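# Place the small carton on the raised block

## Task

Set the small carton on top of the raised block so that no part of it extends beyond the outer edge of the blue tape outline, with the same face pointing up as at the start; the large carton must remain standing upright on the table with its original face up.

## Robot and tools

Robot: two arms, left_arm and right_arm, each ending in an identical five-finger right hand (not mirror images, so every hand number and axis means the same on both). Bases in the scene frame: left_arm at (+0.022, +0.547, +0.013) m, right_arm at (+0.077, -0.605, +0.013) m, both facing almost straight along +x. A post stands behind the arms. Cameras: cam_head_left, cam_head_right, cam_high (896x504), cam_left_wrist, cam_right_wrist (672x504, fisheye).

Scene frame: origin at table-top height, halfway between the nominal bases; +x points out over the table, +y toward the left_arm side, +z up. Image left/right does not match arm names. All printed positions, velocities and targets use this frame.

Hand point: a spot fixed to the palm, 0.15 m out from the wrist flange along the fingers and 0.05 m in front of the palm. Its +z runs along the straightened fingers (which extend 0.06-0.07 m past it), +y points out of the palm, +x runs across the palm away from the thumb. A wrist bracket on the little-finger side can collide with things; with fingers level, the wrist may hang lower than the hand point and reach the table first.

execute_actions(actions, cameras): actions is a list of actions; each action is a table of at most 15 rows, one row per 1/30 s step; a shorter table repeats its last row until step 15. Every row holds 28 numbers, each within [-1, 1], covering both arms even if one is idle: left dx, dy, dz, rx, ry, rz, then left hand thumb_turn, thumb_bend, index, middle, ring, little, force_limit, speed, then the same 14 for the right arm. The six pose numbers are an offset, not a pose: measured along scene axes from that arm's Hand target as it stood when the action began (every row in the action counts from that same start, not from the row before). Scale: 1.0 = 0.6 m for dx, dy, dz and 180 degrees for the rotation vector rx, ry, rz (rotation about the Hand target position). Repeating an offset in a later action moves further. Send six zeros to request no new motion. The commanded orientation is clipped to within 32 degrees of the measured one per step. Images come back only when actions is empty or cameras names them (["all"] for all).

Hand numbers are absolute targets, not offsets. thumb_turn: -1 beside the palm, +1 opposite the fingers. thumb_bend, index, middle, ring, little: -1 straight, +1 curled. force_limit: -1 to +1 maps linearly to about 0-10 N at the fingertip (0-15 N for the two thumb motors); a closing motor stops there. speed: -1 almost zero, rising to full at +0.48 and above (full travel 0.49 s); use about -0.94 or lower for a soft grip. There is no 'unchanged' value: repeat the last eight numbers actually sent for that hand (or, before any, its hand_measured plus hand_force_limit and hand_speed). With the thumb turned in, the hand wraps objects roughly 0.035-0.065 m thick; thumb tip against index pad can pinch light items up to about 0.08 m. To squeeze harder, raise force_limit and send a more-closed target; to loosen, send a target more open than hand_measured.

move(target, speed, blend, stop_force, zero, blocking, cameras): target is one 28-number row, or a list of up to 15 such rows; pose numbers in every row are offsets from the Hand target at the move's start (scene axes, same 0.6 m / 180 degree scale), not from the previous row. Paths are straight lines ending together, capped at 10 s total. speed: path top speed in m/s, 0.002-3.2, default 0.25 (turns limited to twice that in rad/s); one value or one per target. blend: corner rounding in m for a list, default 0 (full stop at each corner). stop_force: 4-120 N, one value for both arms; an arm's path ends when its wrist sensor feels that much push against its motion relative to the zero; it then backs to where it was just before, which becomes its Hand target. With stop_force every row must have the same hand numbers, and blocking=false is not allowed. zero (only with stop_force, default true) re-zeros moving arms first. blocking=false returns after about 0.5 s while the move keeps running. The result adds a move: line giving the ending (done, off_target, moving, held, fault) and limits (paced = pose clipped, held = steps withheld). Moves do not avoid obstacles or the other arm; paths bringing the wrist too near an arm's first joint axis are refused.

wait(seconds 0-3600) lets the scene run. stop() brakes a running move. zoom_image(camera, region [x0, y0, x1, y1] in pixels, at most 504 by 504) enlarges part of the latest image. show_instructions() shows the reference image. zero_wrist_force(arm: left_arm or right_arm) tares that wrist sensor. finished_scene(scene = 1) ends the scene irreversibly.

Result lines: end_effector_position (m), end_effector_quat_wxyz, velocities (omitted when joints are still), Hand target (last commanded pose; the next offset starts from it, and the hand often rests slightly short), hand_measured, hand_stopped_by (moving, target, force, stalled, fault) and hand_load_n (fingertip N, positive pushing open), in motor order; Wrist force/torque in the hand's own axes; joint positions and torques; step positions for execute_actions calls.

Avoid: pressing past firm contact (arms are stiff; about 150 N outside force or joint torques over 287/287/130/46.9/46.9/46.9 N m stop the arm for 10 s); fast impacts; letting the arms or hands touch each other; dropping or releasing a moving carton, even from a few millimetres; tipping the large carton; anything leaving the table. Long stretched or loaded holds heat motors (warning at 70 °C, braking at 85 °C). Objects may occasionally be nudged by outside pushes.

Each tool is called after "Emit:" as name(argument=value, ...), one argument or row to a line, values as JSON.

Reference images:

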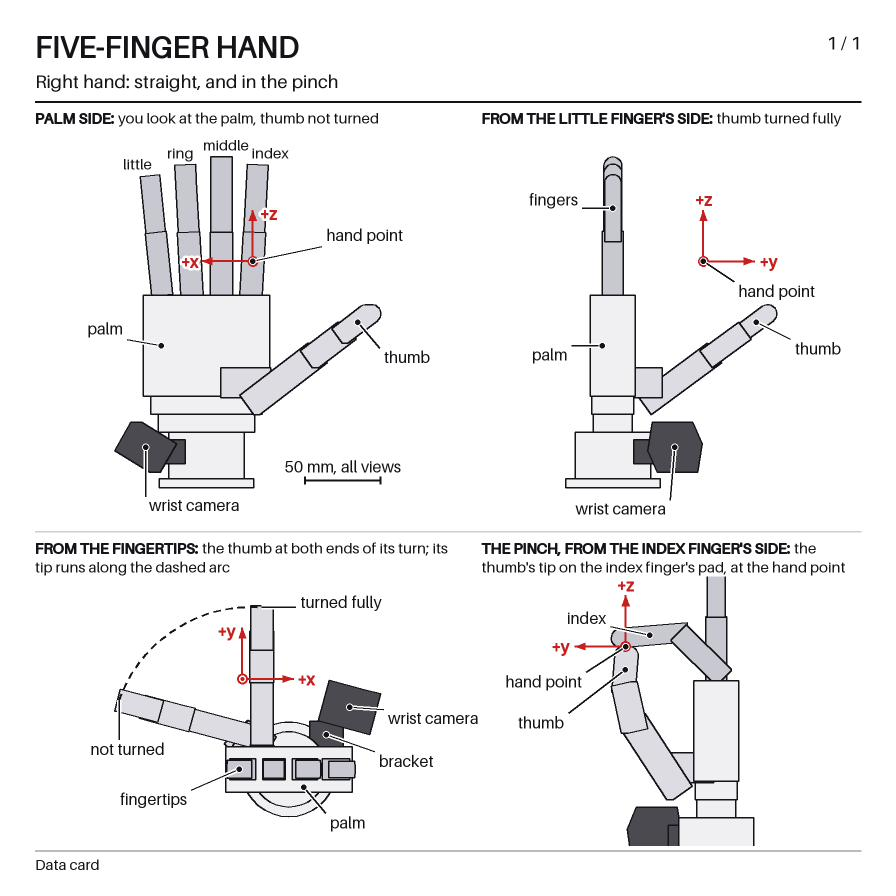

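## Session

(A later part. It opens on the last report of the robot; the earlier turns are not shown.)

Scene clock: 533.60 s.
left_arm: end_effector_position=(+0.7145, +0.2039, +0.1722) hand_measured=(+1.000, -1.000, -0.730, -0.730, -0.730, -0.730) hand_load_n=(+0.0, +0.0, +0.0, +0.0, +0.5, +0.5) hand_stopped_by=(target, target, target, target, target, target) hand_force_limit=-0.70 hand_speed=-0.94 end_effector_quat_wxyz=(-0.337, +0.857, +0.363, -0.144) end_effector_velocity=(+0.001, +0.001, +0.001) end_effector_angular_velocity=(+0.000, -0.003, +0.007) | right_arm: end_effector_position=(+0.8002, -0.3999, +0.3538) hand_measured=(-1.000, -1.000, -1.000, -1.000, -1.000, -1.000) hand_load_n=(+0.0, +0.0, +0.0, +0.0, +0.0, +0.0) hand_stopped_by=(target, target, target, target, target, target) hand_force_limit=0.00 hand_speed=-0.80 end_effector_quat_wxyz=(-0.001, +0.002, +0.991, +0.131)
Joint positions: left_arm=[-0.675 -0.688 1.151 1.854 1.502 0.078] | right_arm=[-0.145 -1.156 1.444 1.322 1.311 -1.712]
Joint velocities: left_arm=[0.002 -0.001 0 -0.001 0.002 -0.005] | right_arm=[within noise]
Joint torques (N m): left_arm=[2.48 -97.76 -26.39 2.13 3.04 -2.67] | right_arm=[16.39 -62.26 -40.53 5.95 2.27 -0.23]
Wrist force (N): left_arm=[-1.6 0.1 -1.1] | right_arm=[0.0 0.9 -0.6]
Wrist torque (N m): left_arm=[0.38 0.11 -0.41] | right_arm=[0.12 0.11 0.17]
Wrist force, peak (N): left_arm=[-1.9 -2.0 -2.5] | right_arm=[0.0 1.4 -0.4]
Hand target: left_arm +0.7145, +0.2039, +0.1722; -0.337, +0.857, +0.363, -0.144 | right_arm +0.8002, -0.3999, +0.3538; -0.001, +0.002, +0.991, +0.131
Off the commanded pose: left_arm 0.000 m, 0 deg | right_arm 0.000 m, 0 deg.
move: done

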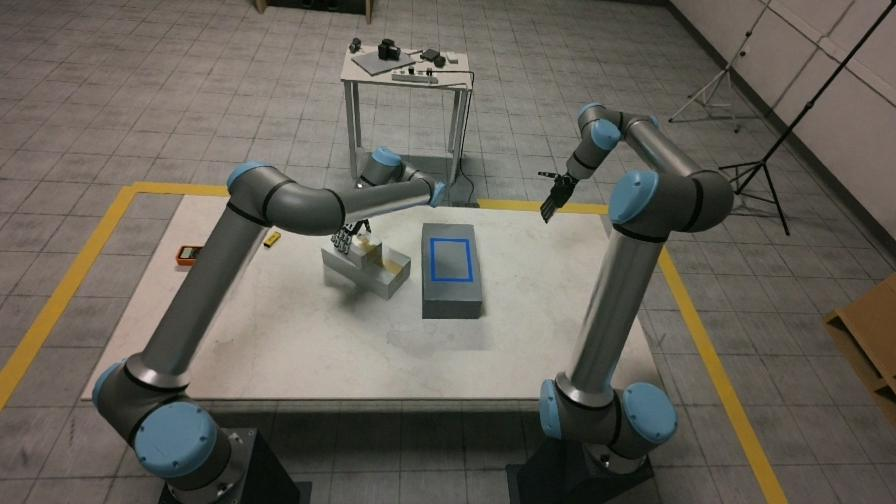

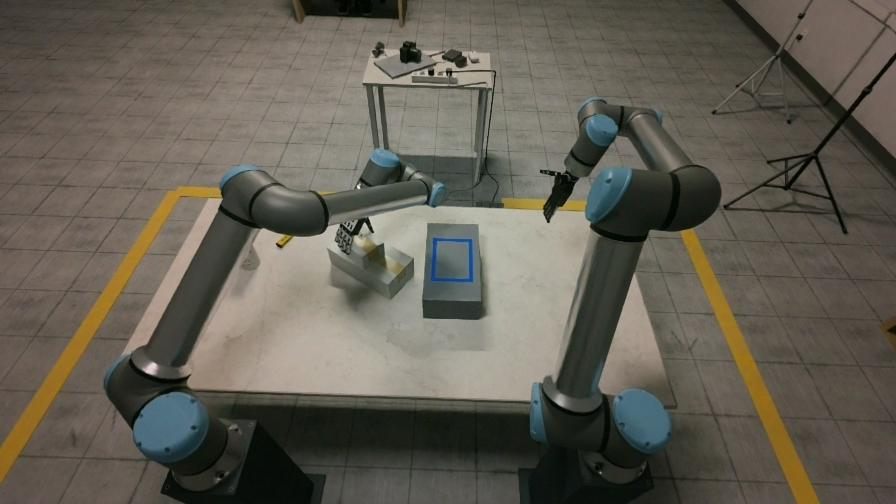

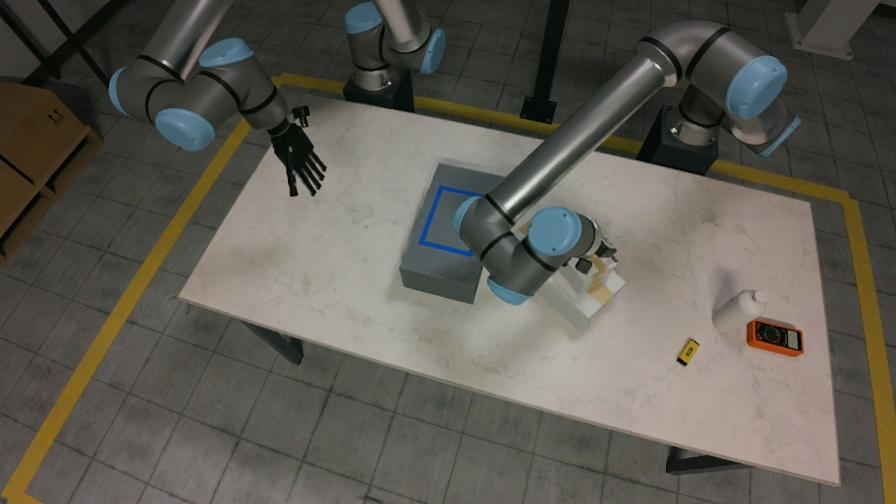

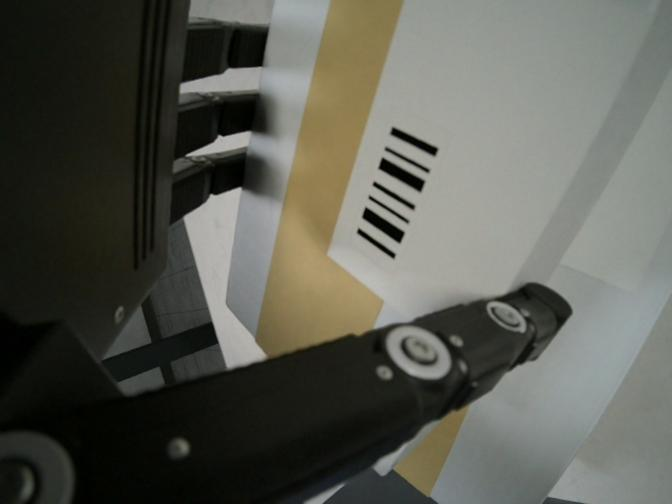

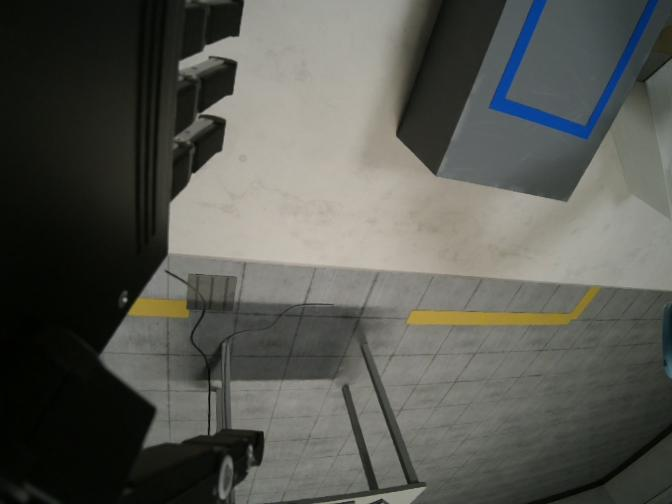

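Emit:
move(
  target=[
    [-0.0045,0.0045,0,0,0,-0.13,1,-1,-0.73,-0.73,-0.73,-0.73,-0.7,-0.94,0,0,0,0,0,0,-1,-1,-1,-1,-1,-1,0,-0.8],
    [-0.010,0.0135,0,0,0,-0.2556,1,-1,-0.73,-0.73,-0.73,-0.73,-0.7,-0.94,0,0,0,0,0,0,-1,-1,-1,-1,-1,-1,0,-0.8],
  ],
  speed=0.05,
  blend=[0.003, 0],
  cameras=["all"],
)

Emit:
zoom_image(
  camera="cam_head_left",
  region=[310, 190, 430, 310],
)

Emit:
zoom_image(
  camera="cam_high",
  region=[490, 190, 650, 340],
)

Scene clock: 545.07 s.
left_arm: end_effector_position=(+0.7085, +0.2120, +0.1722) hand_measured=(+1.000, -1.000, -0.730, -0.730, -0.730, -0.730) hand_load_n=(+0.0, +0.0, +0.0, +0.0, +0.0, +0.5) hand_stopped_by=(target, target, target, target, target, target) hand_force_limit=-0.70 hand_speed=-0.94 end_effector_quat_wxyz=(-0.366, +0.931, -0.001, -0.001) end_effector_velocity=(+0.000, -0.001, +0.000) end_effector_angular_velocity=(+0.000, -0.002, +0.006) | right_arm: end_effector_position=(+0.8002, -0.3999, +0.3538) hand_measured=(-1.000, -1.000, -1.000, -1.000, -1.000, -1.000) hand_load_n=(+0.0, +0.0, +0.0, +0.0, +0.0, +0.0) hand_stopped_by=(target, target, target, target, target, target) hand_force_limit=0.00 hand_speed=-0.80 end_effector_quat_wxyz=(-0.001, +0.002, +0.991, +0.131)
Joint positions: left_arm=[-0.797 -0.767 1.272 1.65 1.07 0.632] | right_arm=[-0.145 -1.156 1.444 1.322 1.311 -1.712]
Joint velocities: left_arm=[0 0.001 -0.002 0.003 0.002 -0.006] | right_arm=[within noise]
Joint torques (N m): left_arm=[1.37 -80.44 -35.84 7.86 1.33 -2.76] | right_arm=[16.4 -61.08 -40.93 6.07 2.26 -0.56]
Wrist force (N): left_arm=[-1.2 0.8 -0.3] | right_arm=[-0.2 0.9 -0.2]
Wrist torque (N m): left_arm=[0.36 0.08 -0.34] | right_arm=[0.10 0.13 0.16]
Wrist force, peak (N): left_arm=[-1.7 -0.1 -1.6] | right_arm=[0.2 1.0 -0.7]
Hand target: left_arm +0.7085, +0.2120, +0.1722; -0.366, +0.931, -0.001, -0.001 | right_arm +0.8002, -0.3999, +0.3538; -0.001, +0.002, +0.991, +0.131
Off the commanded pose: left_arm 0.000 m, 0 deg | right_arm 0.000 m, 0 deg.
move: done

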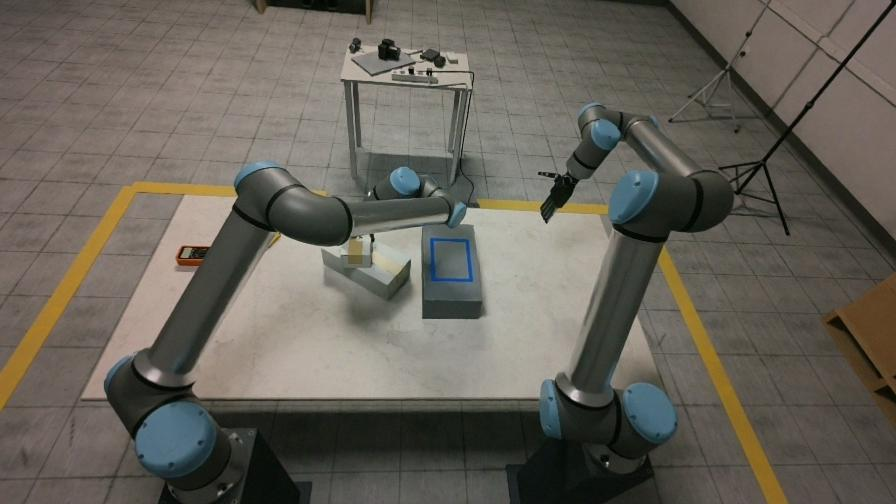

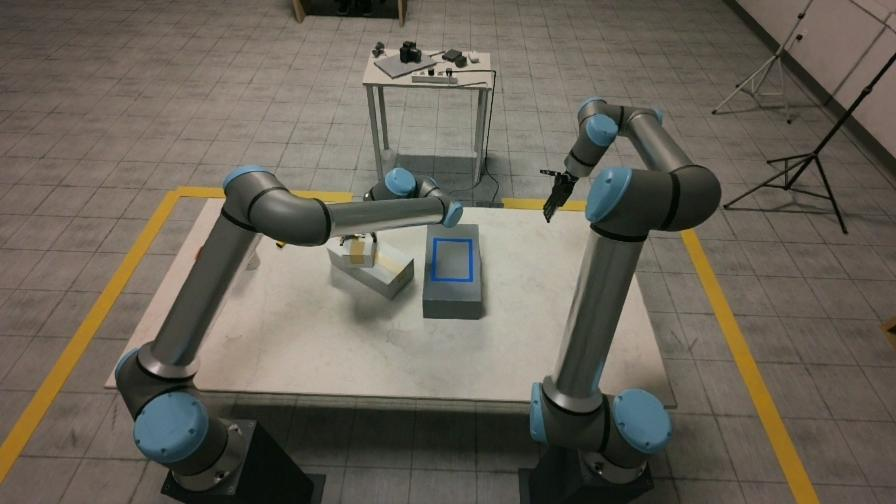

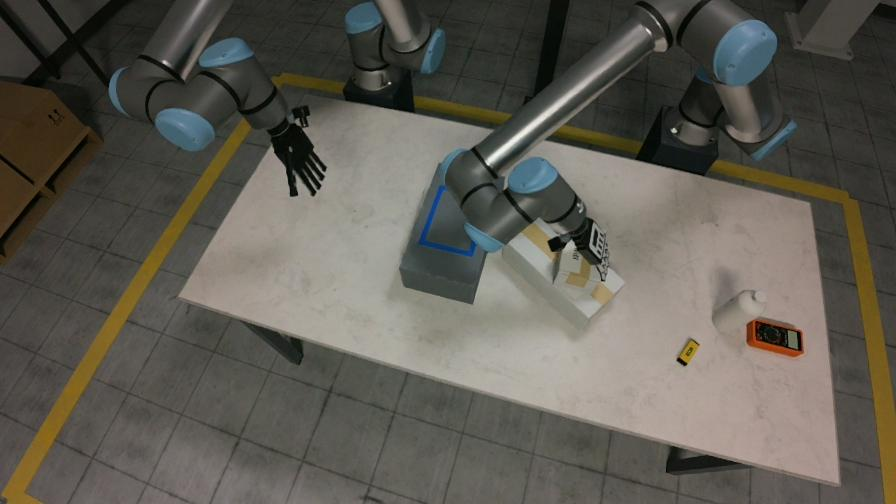

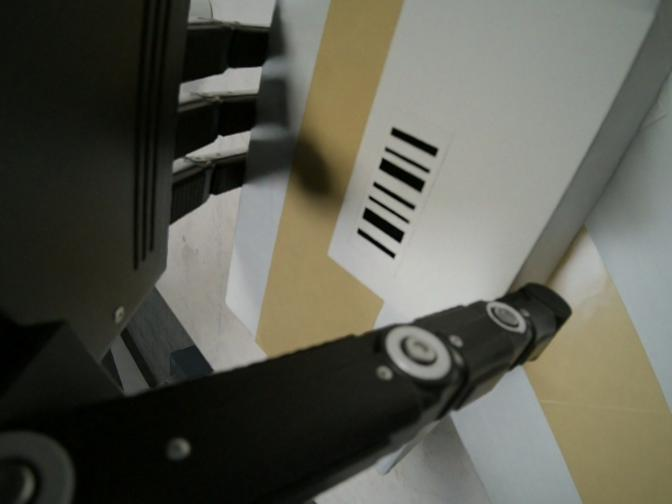

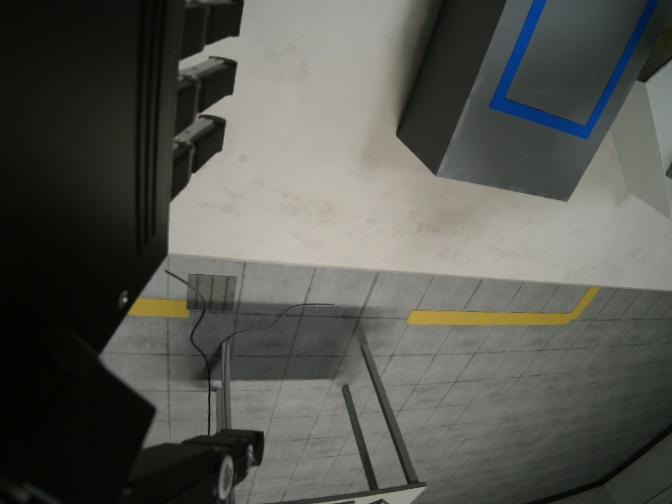

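Scaled by 4.200 from the camera's image (finer frame: 1280x720).

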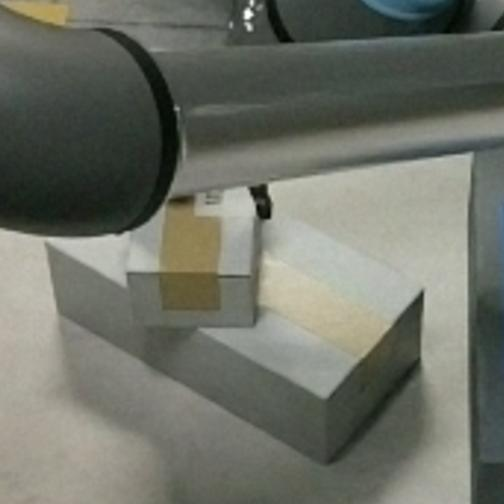

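Scaled by 3.150 from the camera's image (finer frame: 1280x720).

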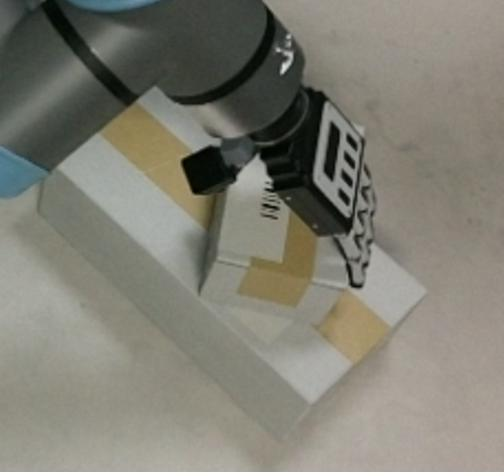

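Emit:
move(
  target=[
    [0,0,0,0,0,0,1,-1,-1,-1,-1,-1,-0.4,-0.3,0,0,0,0,0,0,-1,-1,-1,-1,-1,-1,0,-0.8],
    [0,-0.005,0,0,0,0,1,-1,-1,-1,-1,-1,-0.4,-0.3,0,0,0,0,0,0,-1,-1,-1,-1,-1,-1,0,-0.8],
    [0,-0.005,0.18,0,0,0,1,-1,-1,-1,-1,-1,-0.4,-0.3,0,0,0,0,0,0,-1,-1,-1,-1,-1,-1,0,-0.8],
  ],
  speed=[0.02,0.02,0.06],
  cameras=["all"],
)

Emit:
zoom_image(
  camera="cam_head_left",
  region=[310, 190, 430, 310],
)

Emit:
zoom_image(
  camera="cam_high",
  region=[490, 190, 650, 340],
)

Scene clock: 558.50 s.
left_arm: end_effector_position=(+0.7085, +0.2090, +0.2804) hand_measured=(+1.000, -1.000, -1.000, -1.000, -1.000, -1.000) hand_load_n=(+0.5, +0.0, +0.0, +0.0, +0.0, +0.0) hand_stopped_by=(target, target, target, target, target, target) hand_force_limit=-0.40 hand_speed=-0.30 end_effector_quat_wxyz=(-0.366, +0.931, -0.001, -0.001) end_effector_velocity=(+0.000, +0.000, -0.004) end_effector_angular_velocity=(+0.000, +0.000, +0.001) | right_arm: end_effector_position=(+0.8002, -0.3999, +0.3538) hand_measured=(-1.000, -1.000, -1.000, -1.000, -1.000, -1.000) hand_load_n=(-0.5, +0.0, +0.0, +0.0, +0.0, +0.0) hand_stopped_by=(target, target, target, target, target, target) hand_force_limit=0.00 hand_speed=-0.80 end_effector_quat_wxyz=(-0.001, +0.002, +0.991, +0.131)
Joint positions: left_arm=[-0.799 -0.843 1.201 1.798 1.072 0.63] | right_arm=[-0.145 -1.156 1.444 1.322 1.311 -1.712]
Joint velocities: left_arm=[0 0.002 0.004 -0.006 0 0] | right_arm=[within noise]
Joint torques (N m): left_arm=[7.78 -75.25 -24.37 1.03 -2.02 2.76] | right_arm=[15.07 -60.32 -40.36 6.01 2.13 -0.28]
Wrist force (N): left_arm=[-1.4 0.6 -0.3] | right_arm=[0.1 0.9 -0.1]
Wrist torque (N m): left_arm=[0.37 0.08 -0.18] | right_arm=[0.08 0.08 0.18]
Wrist force, peak (N): left_arm=[-1.9 0.4 -0.6] | right_arm=[0.0 1.2 -0.2]
Hand target: left_arm +0.7085, +0.2090, +0.2802; -0.366, +0.931, -0.001, -0.001 | right_arm +0.8002, -0.3999, +0.3538; -0.001, +0.002, +0.991, +0.131
Off the commanded pose: left_arm 0.000 m, 0 deg | right_arm 0.000 m, 0 deg.
move: done

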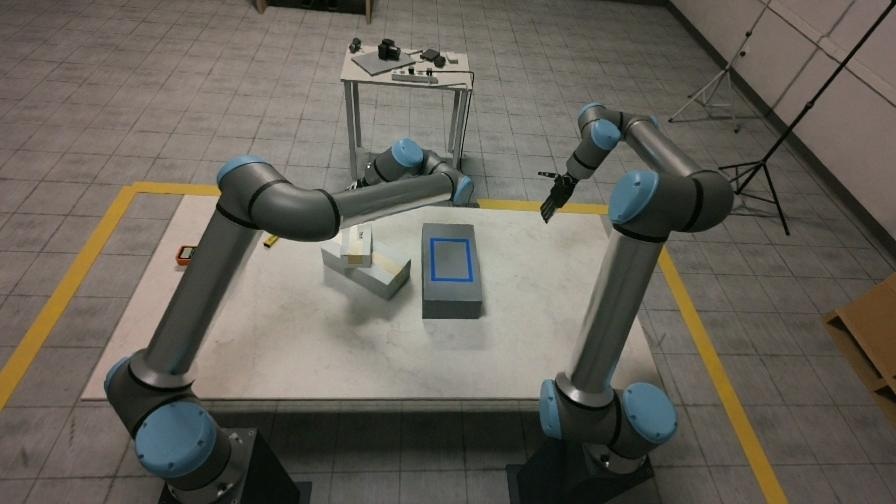

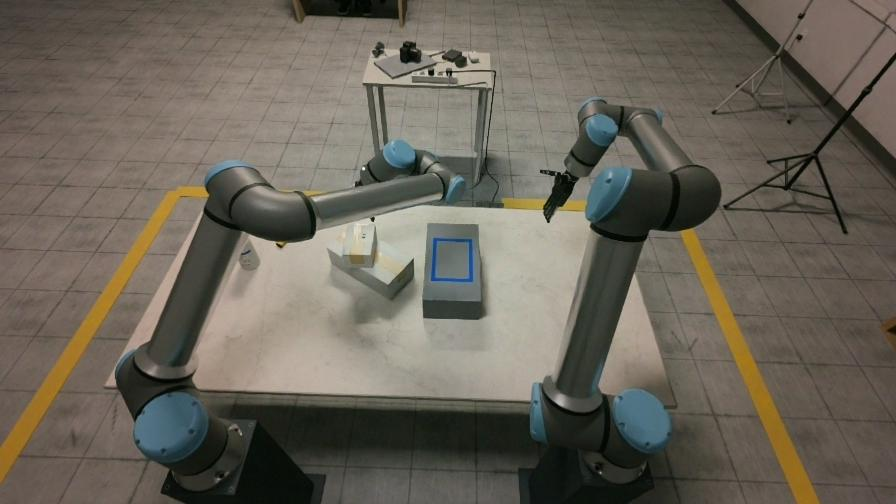

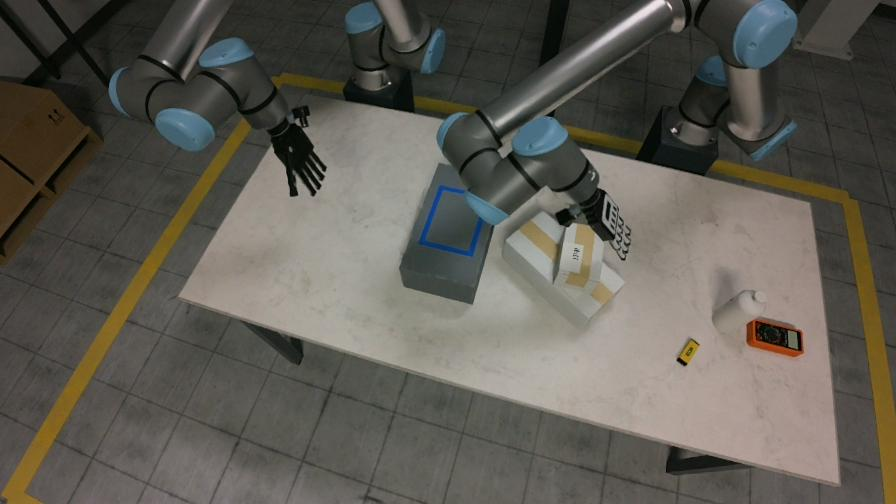

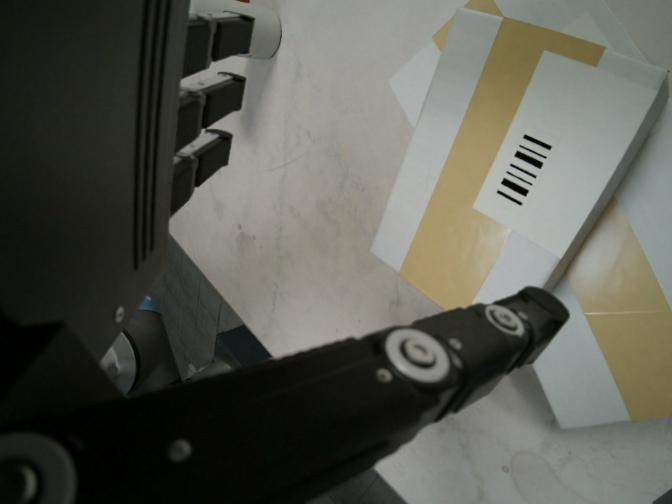

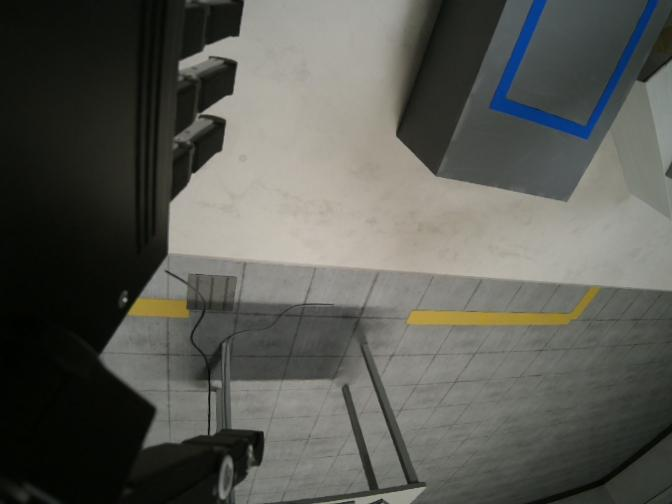

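Scaled by 4.200 from the camera's image (finer frame: 1280x720).

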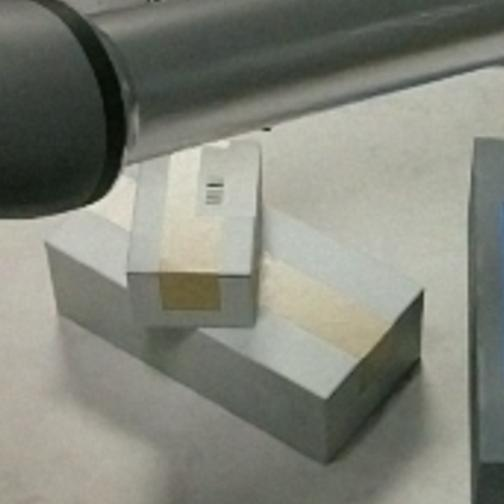

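Scaled by 3.150 from the camera's image (finer frame: 1280x720).

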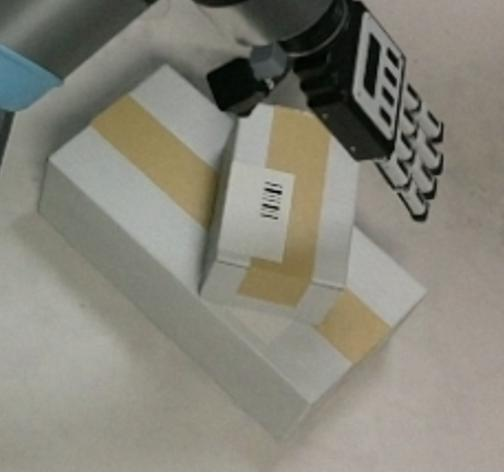

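Emit:
move(
  target=[-0.0383,0.1183,0.05,-0.3222,0,0,1,-1,-1,-1,-1,-1,-0.4,-0.3,0,0,0,0,0,0,-1,-1,-1,-1,-1,-1,0,-0.8],
  speed=0.15,
)

Emit:
move(
  target=[0,0,0,0,0,0,1,-1,-1,-1,-1,-1,-0.4,-0.3,-0.0728,0.75,0,0,0,0,-1,-1,-1,-1,-1,-1,0,-0.8],
  speed=0.15,
  cameras=["all"],
)

Emit:
zoom_image(
  camera="cam_head_left",
  region=[310, 170, 450, 310],
)

Emit:
zoom_image(
  camera="cam_high",
  region=[470, 150, 670, 340],
)

Scene clock: 569.73 s.
left_arm: end_effector_position=(+0.6855, +0.2800, +0.3102) hand_measured=(+1.000, -1.000, -1.000, -1.000, -1.000, -1.000) hand_load_n=(+0.0, +0.0, +0.0, +0.0, +0.0, +0.0) hand_stopped_by=(target, target, target, target, target, target) hand_force_limit=-0.40 hand_speed=-0.30 end_effector_quat_wxyz=(+0.131, +0.991, -0.001, -0.001) | right_arm: end_effector_position=(+0.8002, -0.3999, +0.3538) hand_measured=(-1.000, -1.000, -1.000, -1.000, -1.000, -1.000) hand_load_n=(+0.0, +0.0, +0.0, +0.0, +0.0, +0.0) hand_stopped_by=(target, target, target, target, target, target) hand_force_limit=0.00 hand_speed=-0.80 end_effector_quat_wxyz=(-0.001, +0.002, +0.991, +0.131)
Joint positions: left_arm=[-0.456 -1.127 1.448 1.135 1.808 1.113] | right_arm=[-0.145 -1.156 1.444 1.322 1.311 -1.712]
Joint torques (N m): left_arm=[0.84 -56.9 -37.69 6.13 0.54 -2.53] | right_arm=[14.82 -61.3 -40.99 5.92 2.14 -0.29]
Wrist force (N): left_arm=[-1.4 0.3 -0.3] | right_arm=[0.1 0.8 -0.2]
Wrist torque (N m): left_arm=[0.05 0.23 -0.15] | right_arm=[0.08 0.08 0.17]
Wrist force, peak (N): left_arm=[-1.6 1.2 -0.7] | right_arm=[0.1 1.3 -0.4]
Hand target: left_arm +0.6855, +0.2800, +0.3102; +0.131, +0.991, -0.001, -0.001 | right_arm +0.8002, -0.3999, +0.3538; -0.001, +0.002, +0.991, +0.131
Off the commanded pose: left_arm 0.000 m, 0 deg | right_arm 0.000 m, 0 deg.
move: done

Scene clock: 573.20 s.
left_arm: end_effector_position=(+0.6855, +0.2800, +0.3102) hand_measured=(+1.000, -1.000, -1.000, -1.000, -1.000, -1.000) hand_load_n=(+0.0, +0.0, +0.0, +0.0, +0.0, +0.0) hand_stopped_by=(target, target, target, target, target, target) hand_force_limit=-0.40 hand_speed=-0.30 end_effector_quat_wxyz=(+0.131, +0.991, -0.001, -0.001) | right_arm: end_effector_position=(+0.7565, +0.0500, +0.3537) hand_measured=(-1.000, -1.000, -1.000, -1.000, -1.000, -1.000) hand_load_n=(+0.0, +0.0, +0.0, +0.0, +0.0, +0.0) hand_stopped_by=(target, target, target, target, target, target) hand_force_limit=0.00 hand_speed=-0.80 end_effector_quat_wxyz=(-0.001, +0.002, +0.991, +0.131)
Joint positions: left_arm=[-0.456 -1.126 1.448 1.135 1.808 1.113] | right_arm=[0.469 -0.923 1.047 1.326 1.337 -1.079]
Joint torques (N m): left_arm=[2.43 -57.31 -39.7 6.41 1.54 -2.96] | right_arm=[5.51 -77.53 -43.49 0.9 -2.26 -0.07]
Wrist force (N): left_arm=[-1.3 0.5 -0.2] | right_arm=[0.5 1.0 -0.2]
Wrist torque (N m): left_arm=[0.07 0.21 -0.13] | right_arm=[0.13 0.02 0.29]
Wrist force, peak (N): left_arm=[-1.6 0.5 -0.2] | right_arm=[0.4 2.7 0.2]
Hand target: left_arm +0.6855, +0.2800, +0.3102; +0.131, +0.991, -0.001, -0.001 | right_arm +0.7565, +0.0501, +0.3538; -0.001, +0.002, +0.991, +0.131
Off the commanded pose: left_arm 0.000 m, 0 deg | right_arm 0.000 m, 0 deg.
move: done

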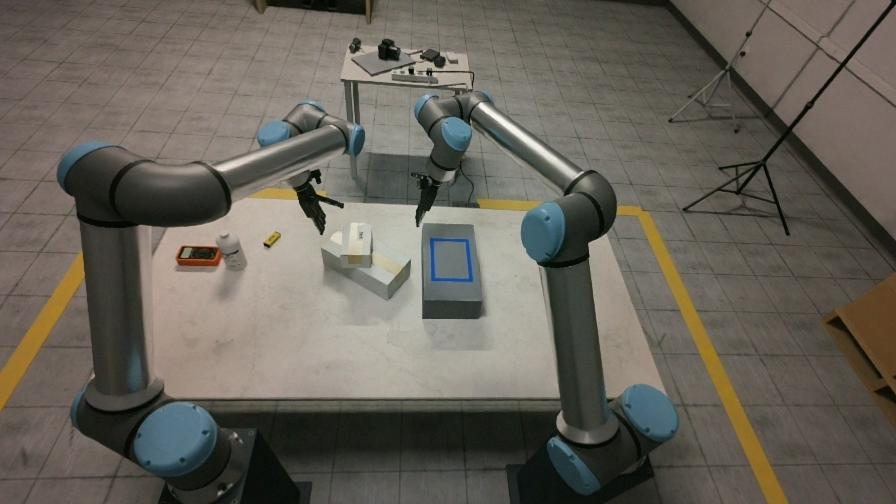

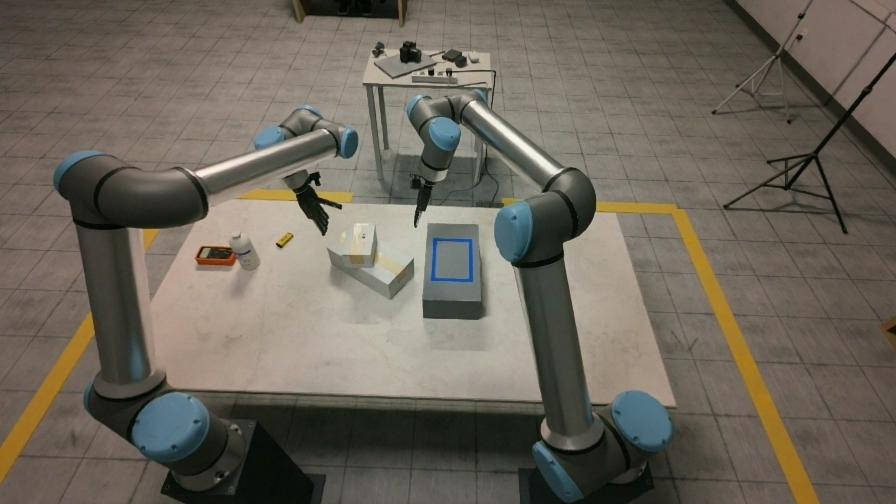

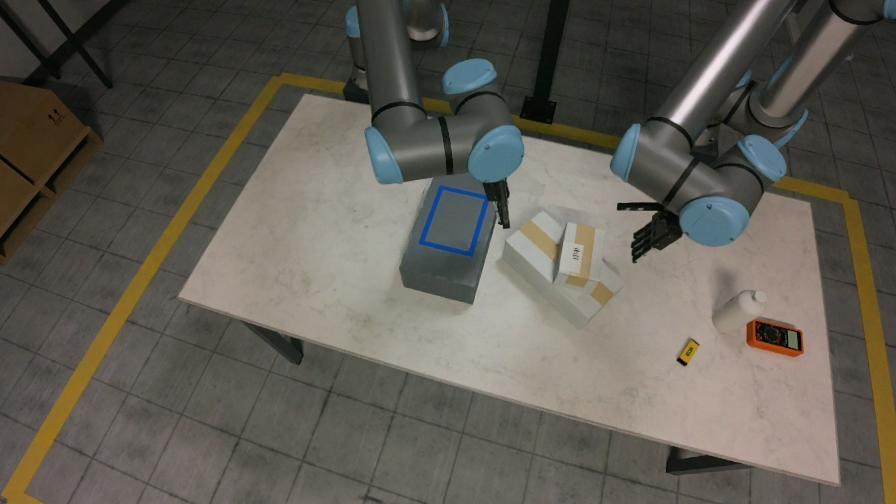

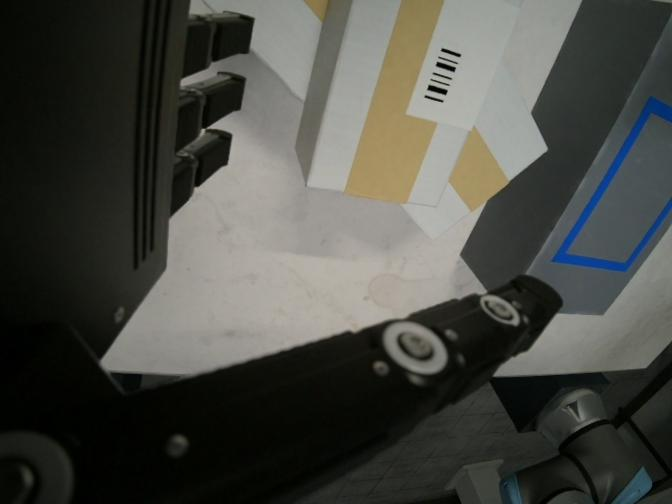

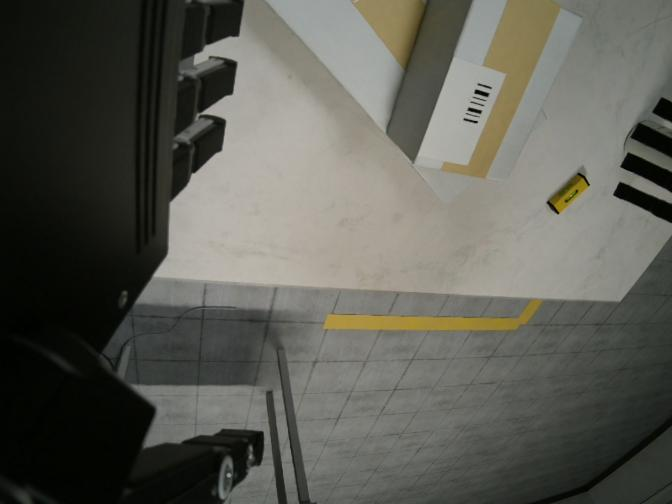

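Scaled by 3.600 from the camera's image (finer frame: 1280x720).

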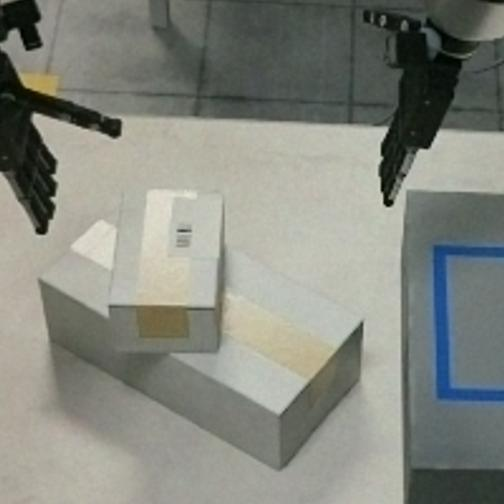

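Scaled by 2.520 from the camera's image (finer frame: 1280x720).

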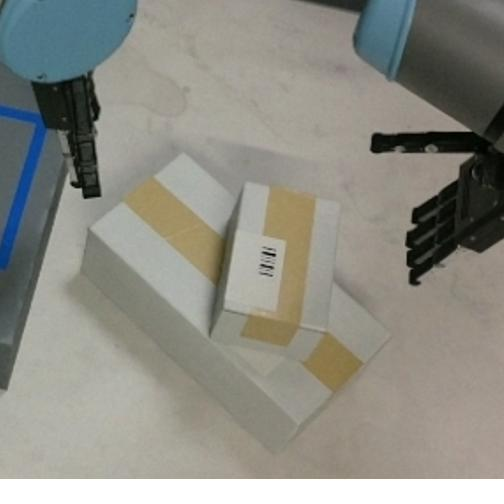

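Emit:
move(
  target=[
    [0,0,-0.08,0,0,0,1,-1,-1,-1,-1,-1,-0.4,-0.3,0,0.15,-0.12,0,0,0,-1,-1,-1,-1,-1,-1,0,-0.8],
    [0,0,-0.1703,0,0,0,1,-1,-1,-1,-1,-1,-0.4,-0.3,0,0.18,-0.2429,0,0,0,-1,-1,-1,-1,-1,-1,0,-0.8],
  ],
  speed=0.08,
  cameras=["all"],
)

Emit:
zoom_image(
  camera="cam_head_left",
  region=[310, 190, 430, 310],
)

Emit:
zoom_image(
  camera="cam_head_right",
  region=[310, 190, 430, 310],
)

Emit:
zoom_image(
  camera="cam_high",
  region=[470, 150, 670, 340],
)

Scene clock: 581.37 s.
left_arm: end_effector_position=(+0.6855, +0.2800, +0.2078) hand_measured=(+1.000, -1.000, -1.000, -1.000, -1.000, -1.000) hand_load_n=(+0.0, -0.5, +0.0, +0.0, +0.0, +0.0) hand_stopped_by=(target, target, target, target, target, target) hand_force_limit=-0.40 hand_speed=-0.30 end_effector_quat_wxyz=(+0.131, +0.991, -0.001, -0.001) end_effector_velocity=(+0.000, +0.001, +0.003) end_effector_angular_velocity=(+0.001, +0.002, +0.001) | right_arm: end_effector_position=(+0.7564, +0.1582, +0.2079) hand_measured=(-1.000, -1.000, -1.000, -1.000, -1.000, -1.000) hand_load_n=(+0.0, +0.0, +0.0, +0.0, +0.0, +0.0) hand_stopped_by=(target, target, target, target, target, target) hand_force_limit=0.00 hand_speed=-0.80 end_effector_quat_wxyz=(-0.001, +0.002, +0.991, +0.131) end_effector_velocity=(+0.000, -0.001, +0.004) end_effector_angular_velocity=(-0.001, +0.001, +0.000)
Joint positions: left_arm=[-0.456 -1.061 1.542 0.976 1.808 1.113] | right_arm=[0.578 -0.734 0.974 1.185 1.352 -0.968]
Joint velocities: left_arm=[0.001 -0.002 -0.002 0.006 0 0] | right_arm=[0 -0.003 -0.001 0.006 0 0]
Joint torques (N m): left_arm=[2.1 -81.86 -37.51 7.5 0.99 -0.05] | right_arm=[-6.58 -99.73 -45.49 5.75 2.58 -0.95]
Wrist force (N): left_arm=[-1.2 0.5 0.1] | right_arm=[0.4 1.6 -0.5]
Wrist torque (N m): left_arm=[0.06 0.18 -0.10] | right_arm=[0.26 0.02 0.01]
Wrist force, peak (N): left_arm=[-1.2 0.8 -1.1] | right_arm=[0.1 1.0 -2.2]
Hand target: left_arm +0.6855, +0.2800, +0.2080; +0.131, +0.991, -0.001, -0.001 | right_arm +0.7565, +0.1581, +0.2081; -0.001, +0.002, +0.991, +0.131
Off the commanded pose: left_arm 0.000 m, 0 deg | right_arm 0.000 m, 0 deg.
move: done

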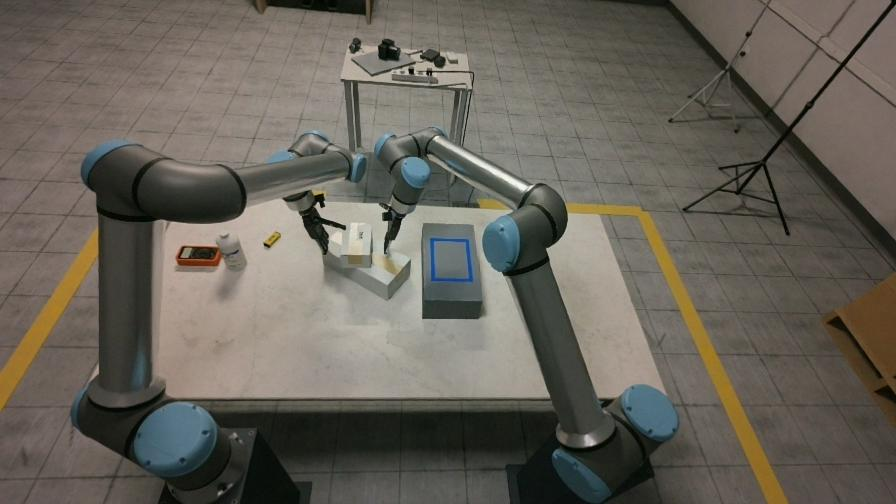

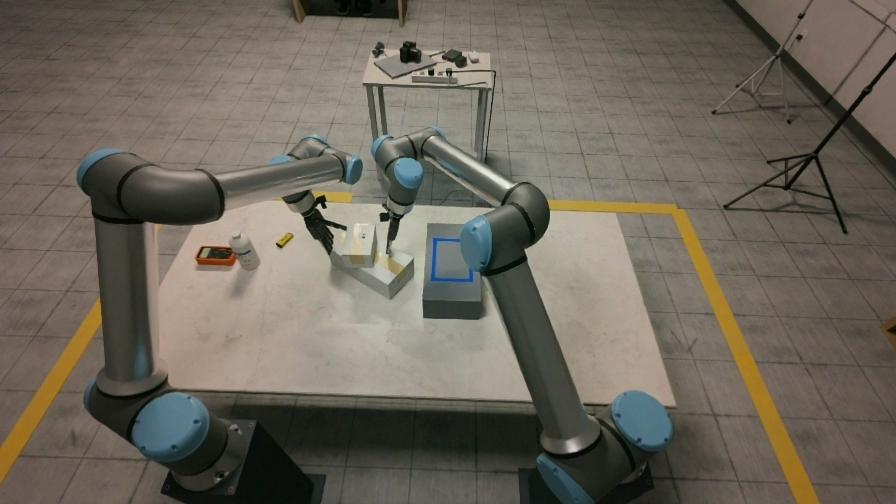

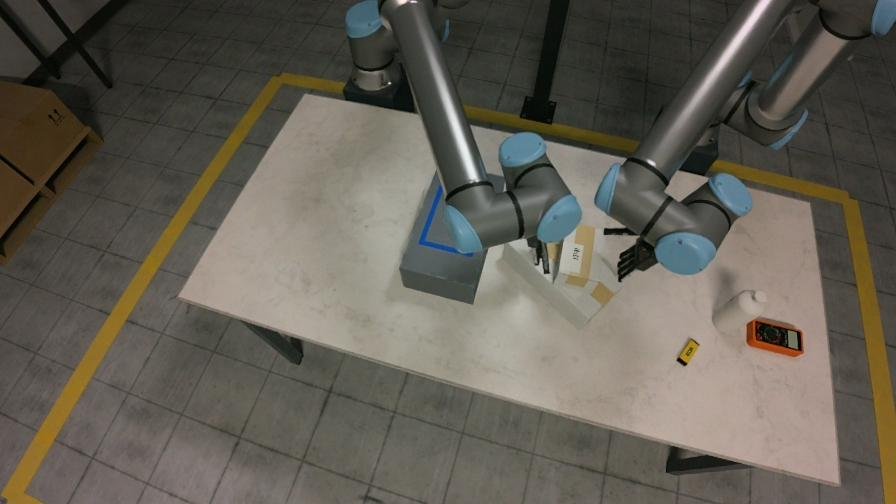

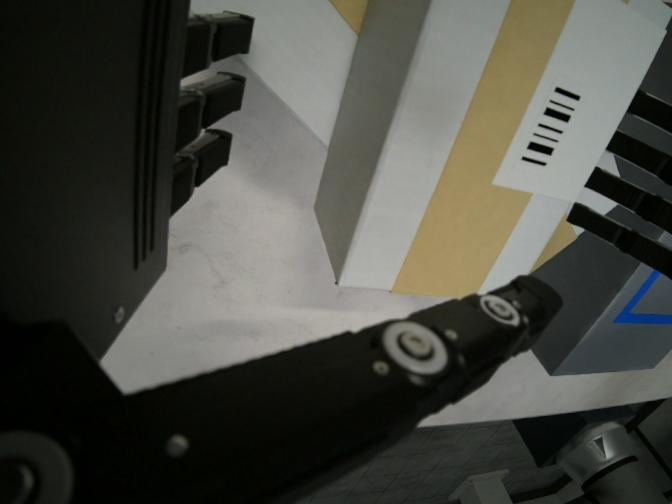

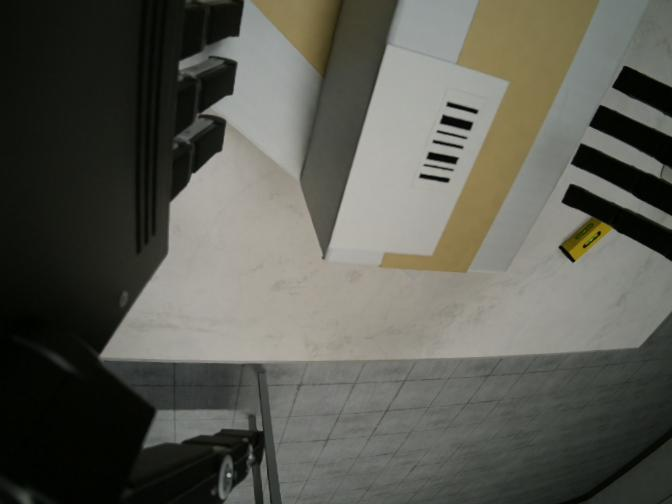

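Scaled by 4.200 from the camera's image (finer frame: 1280x720).

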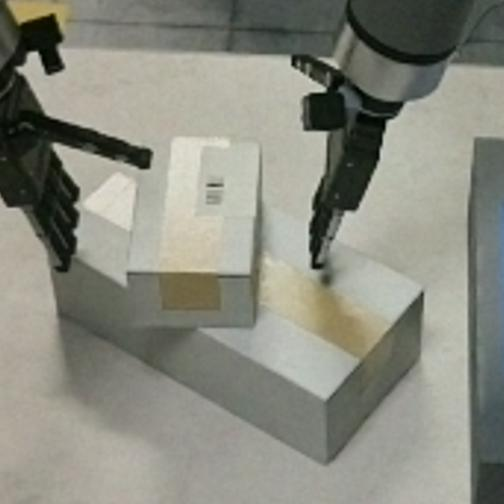

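Scaled by 4.200 from the camera's image (finer frame: 1280x720).

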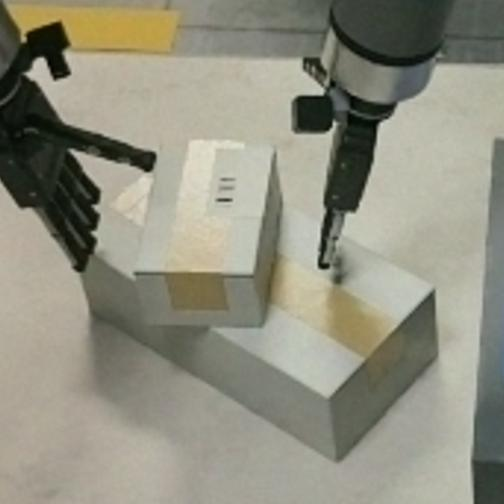

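Scaled by 2.520 from the camera's image (finer frame: 1280x720).

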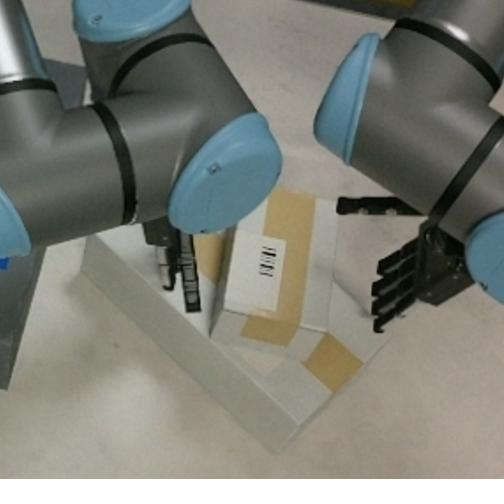

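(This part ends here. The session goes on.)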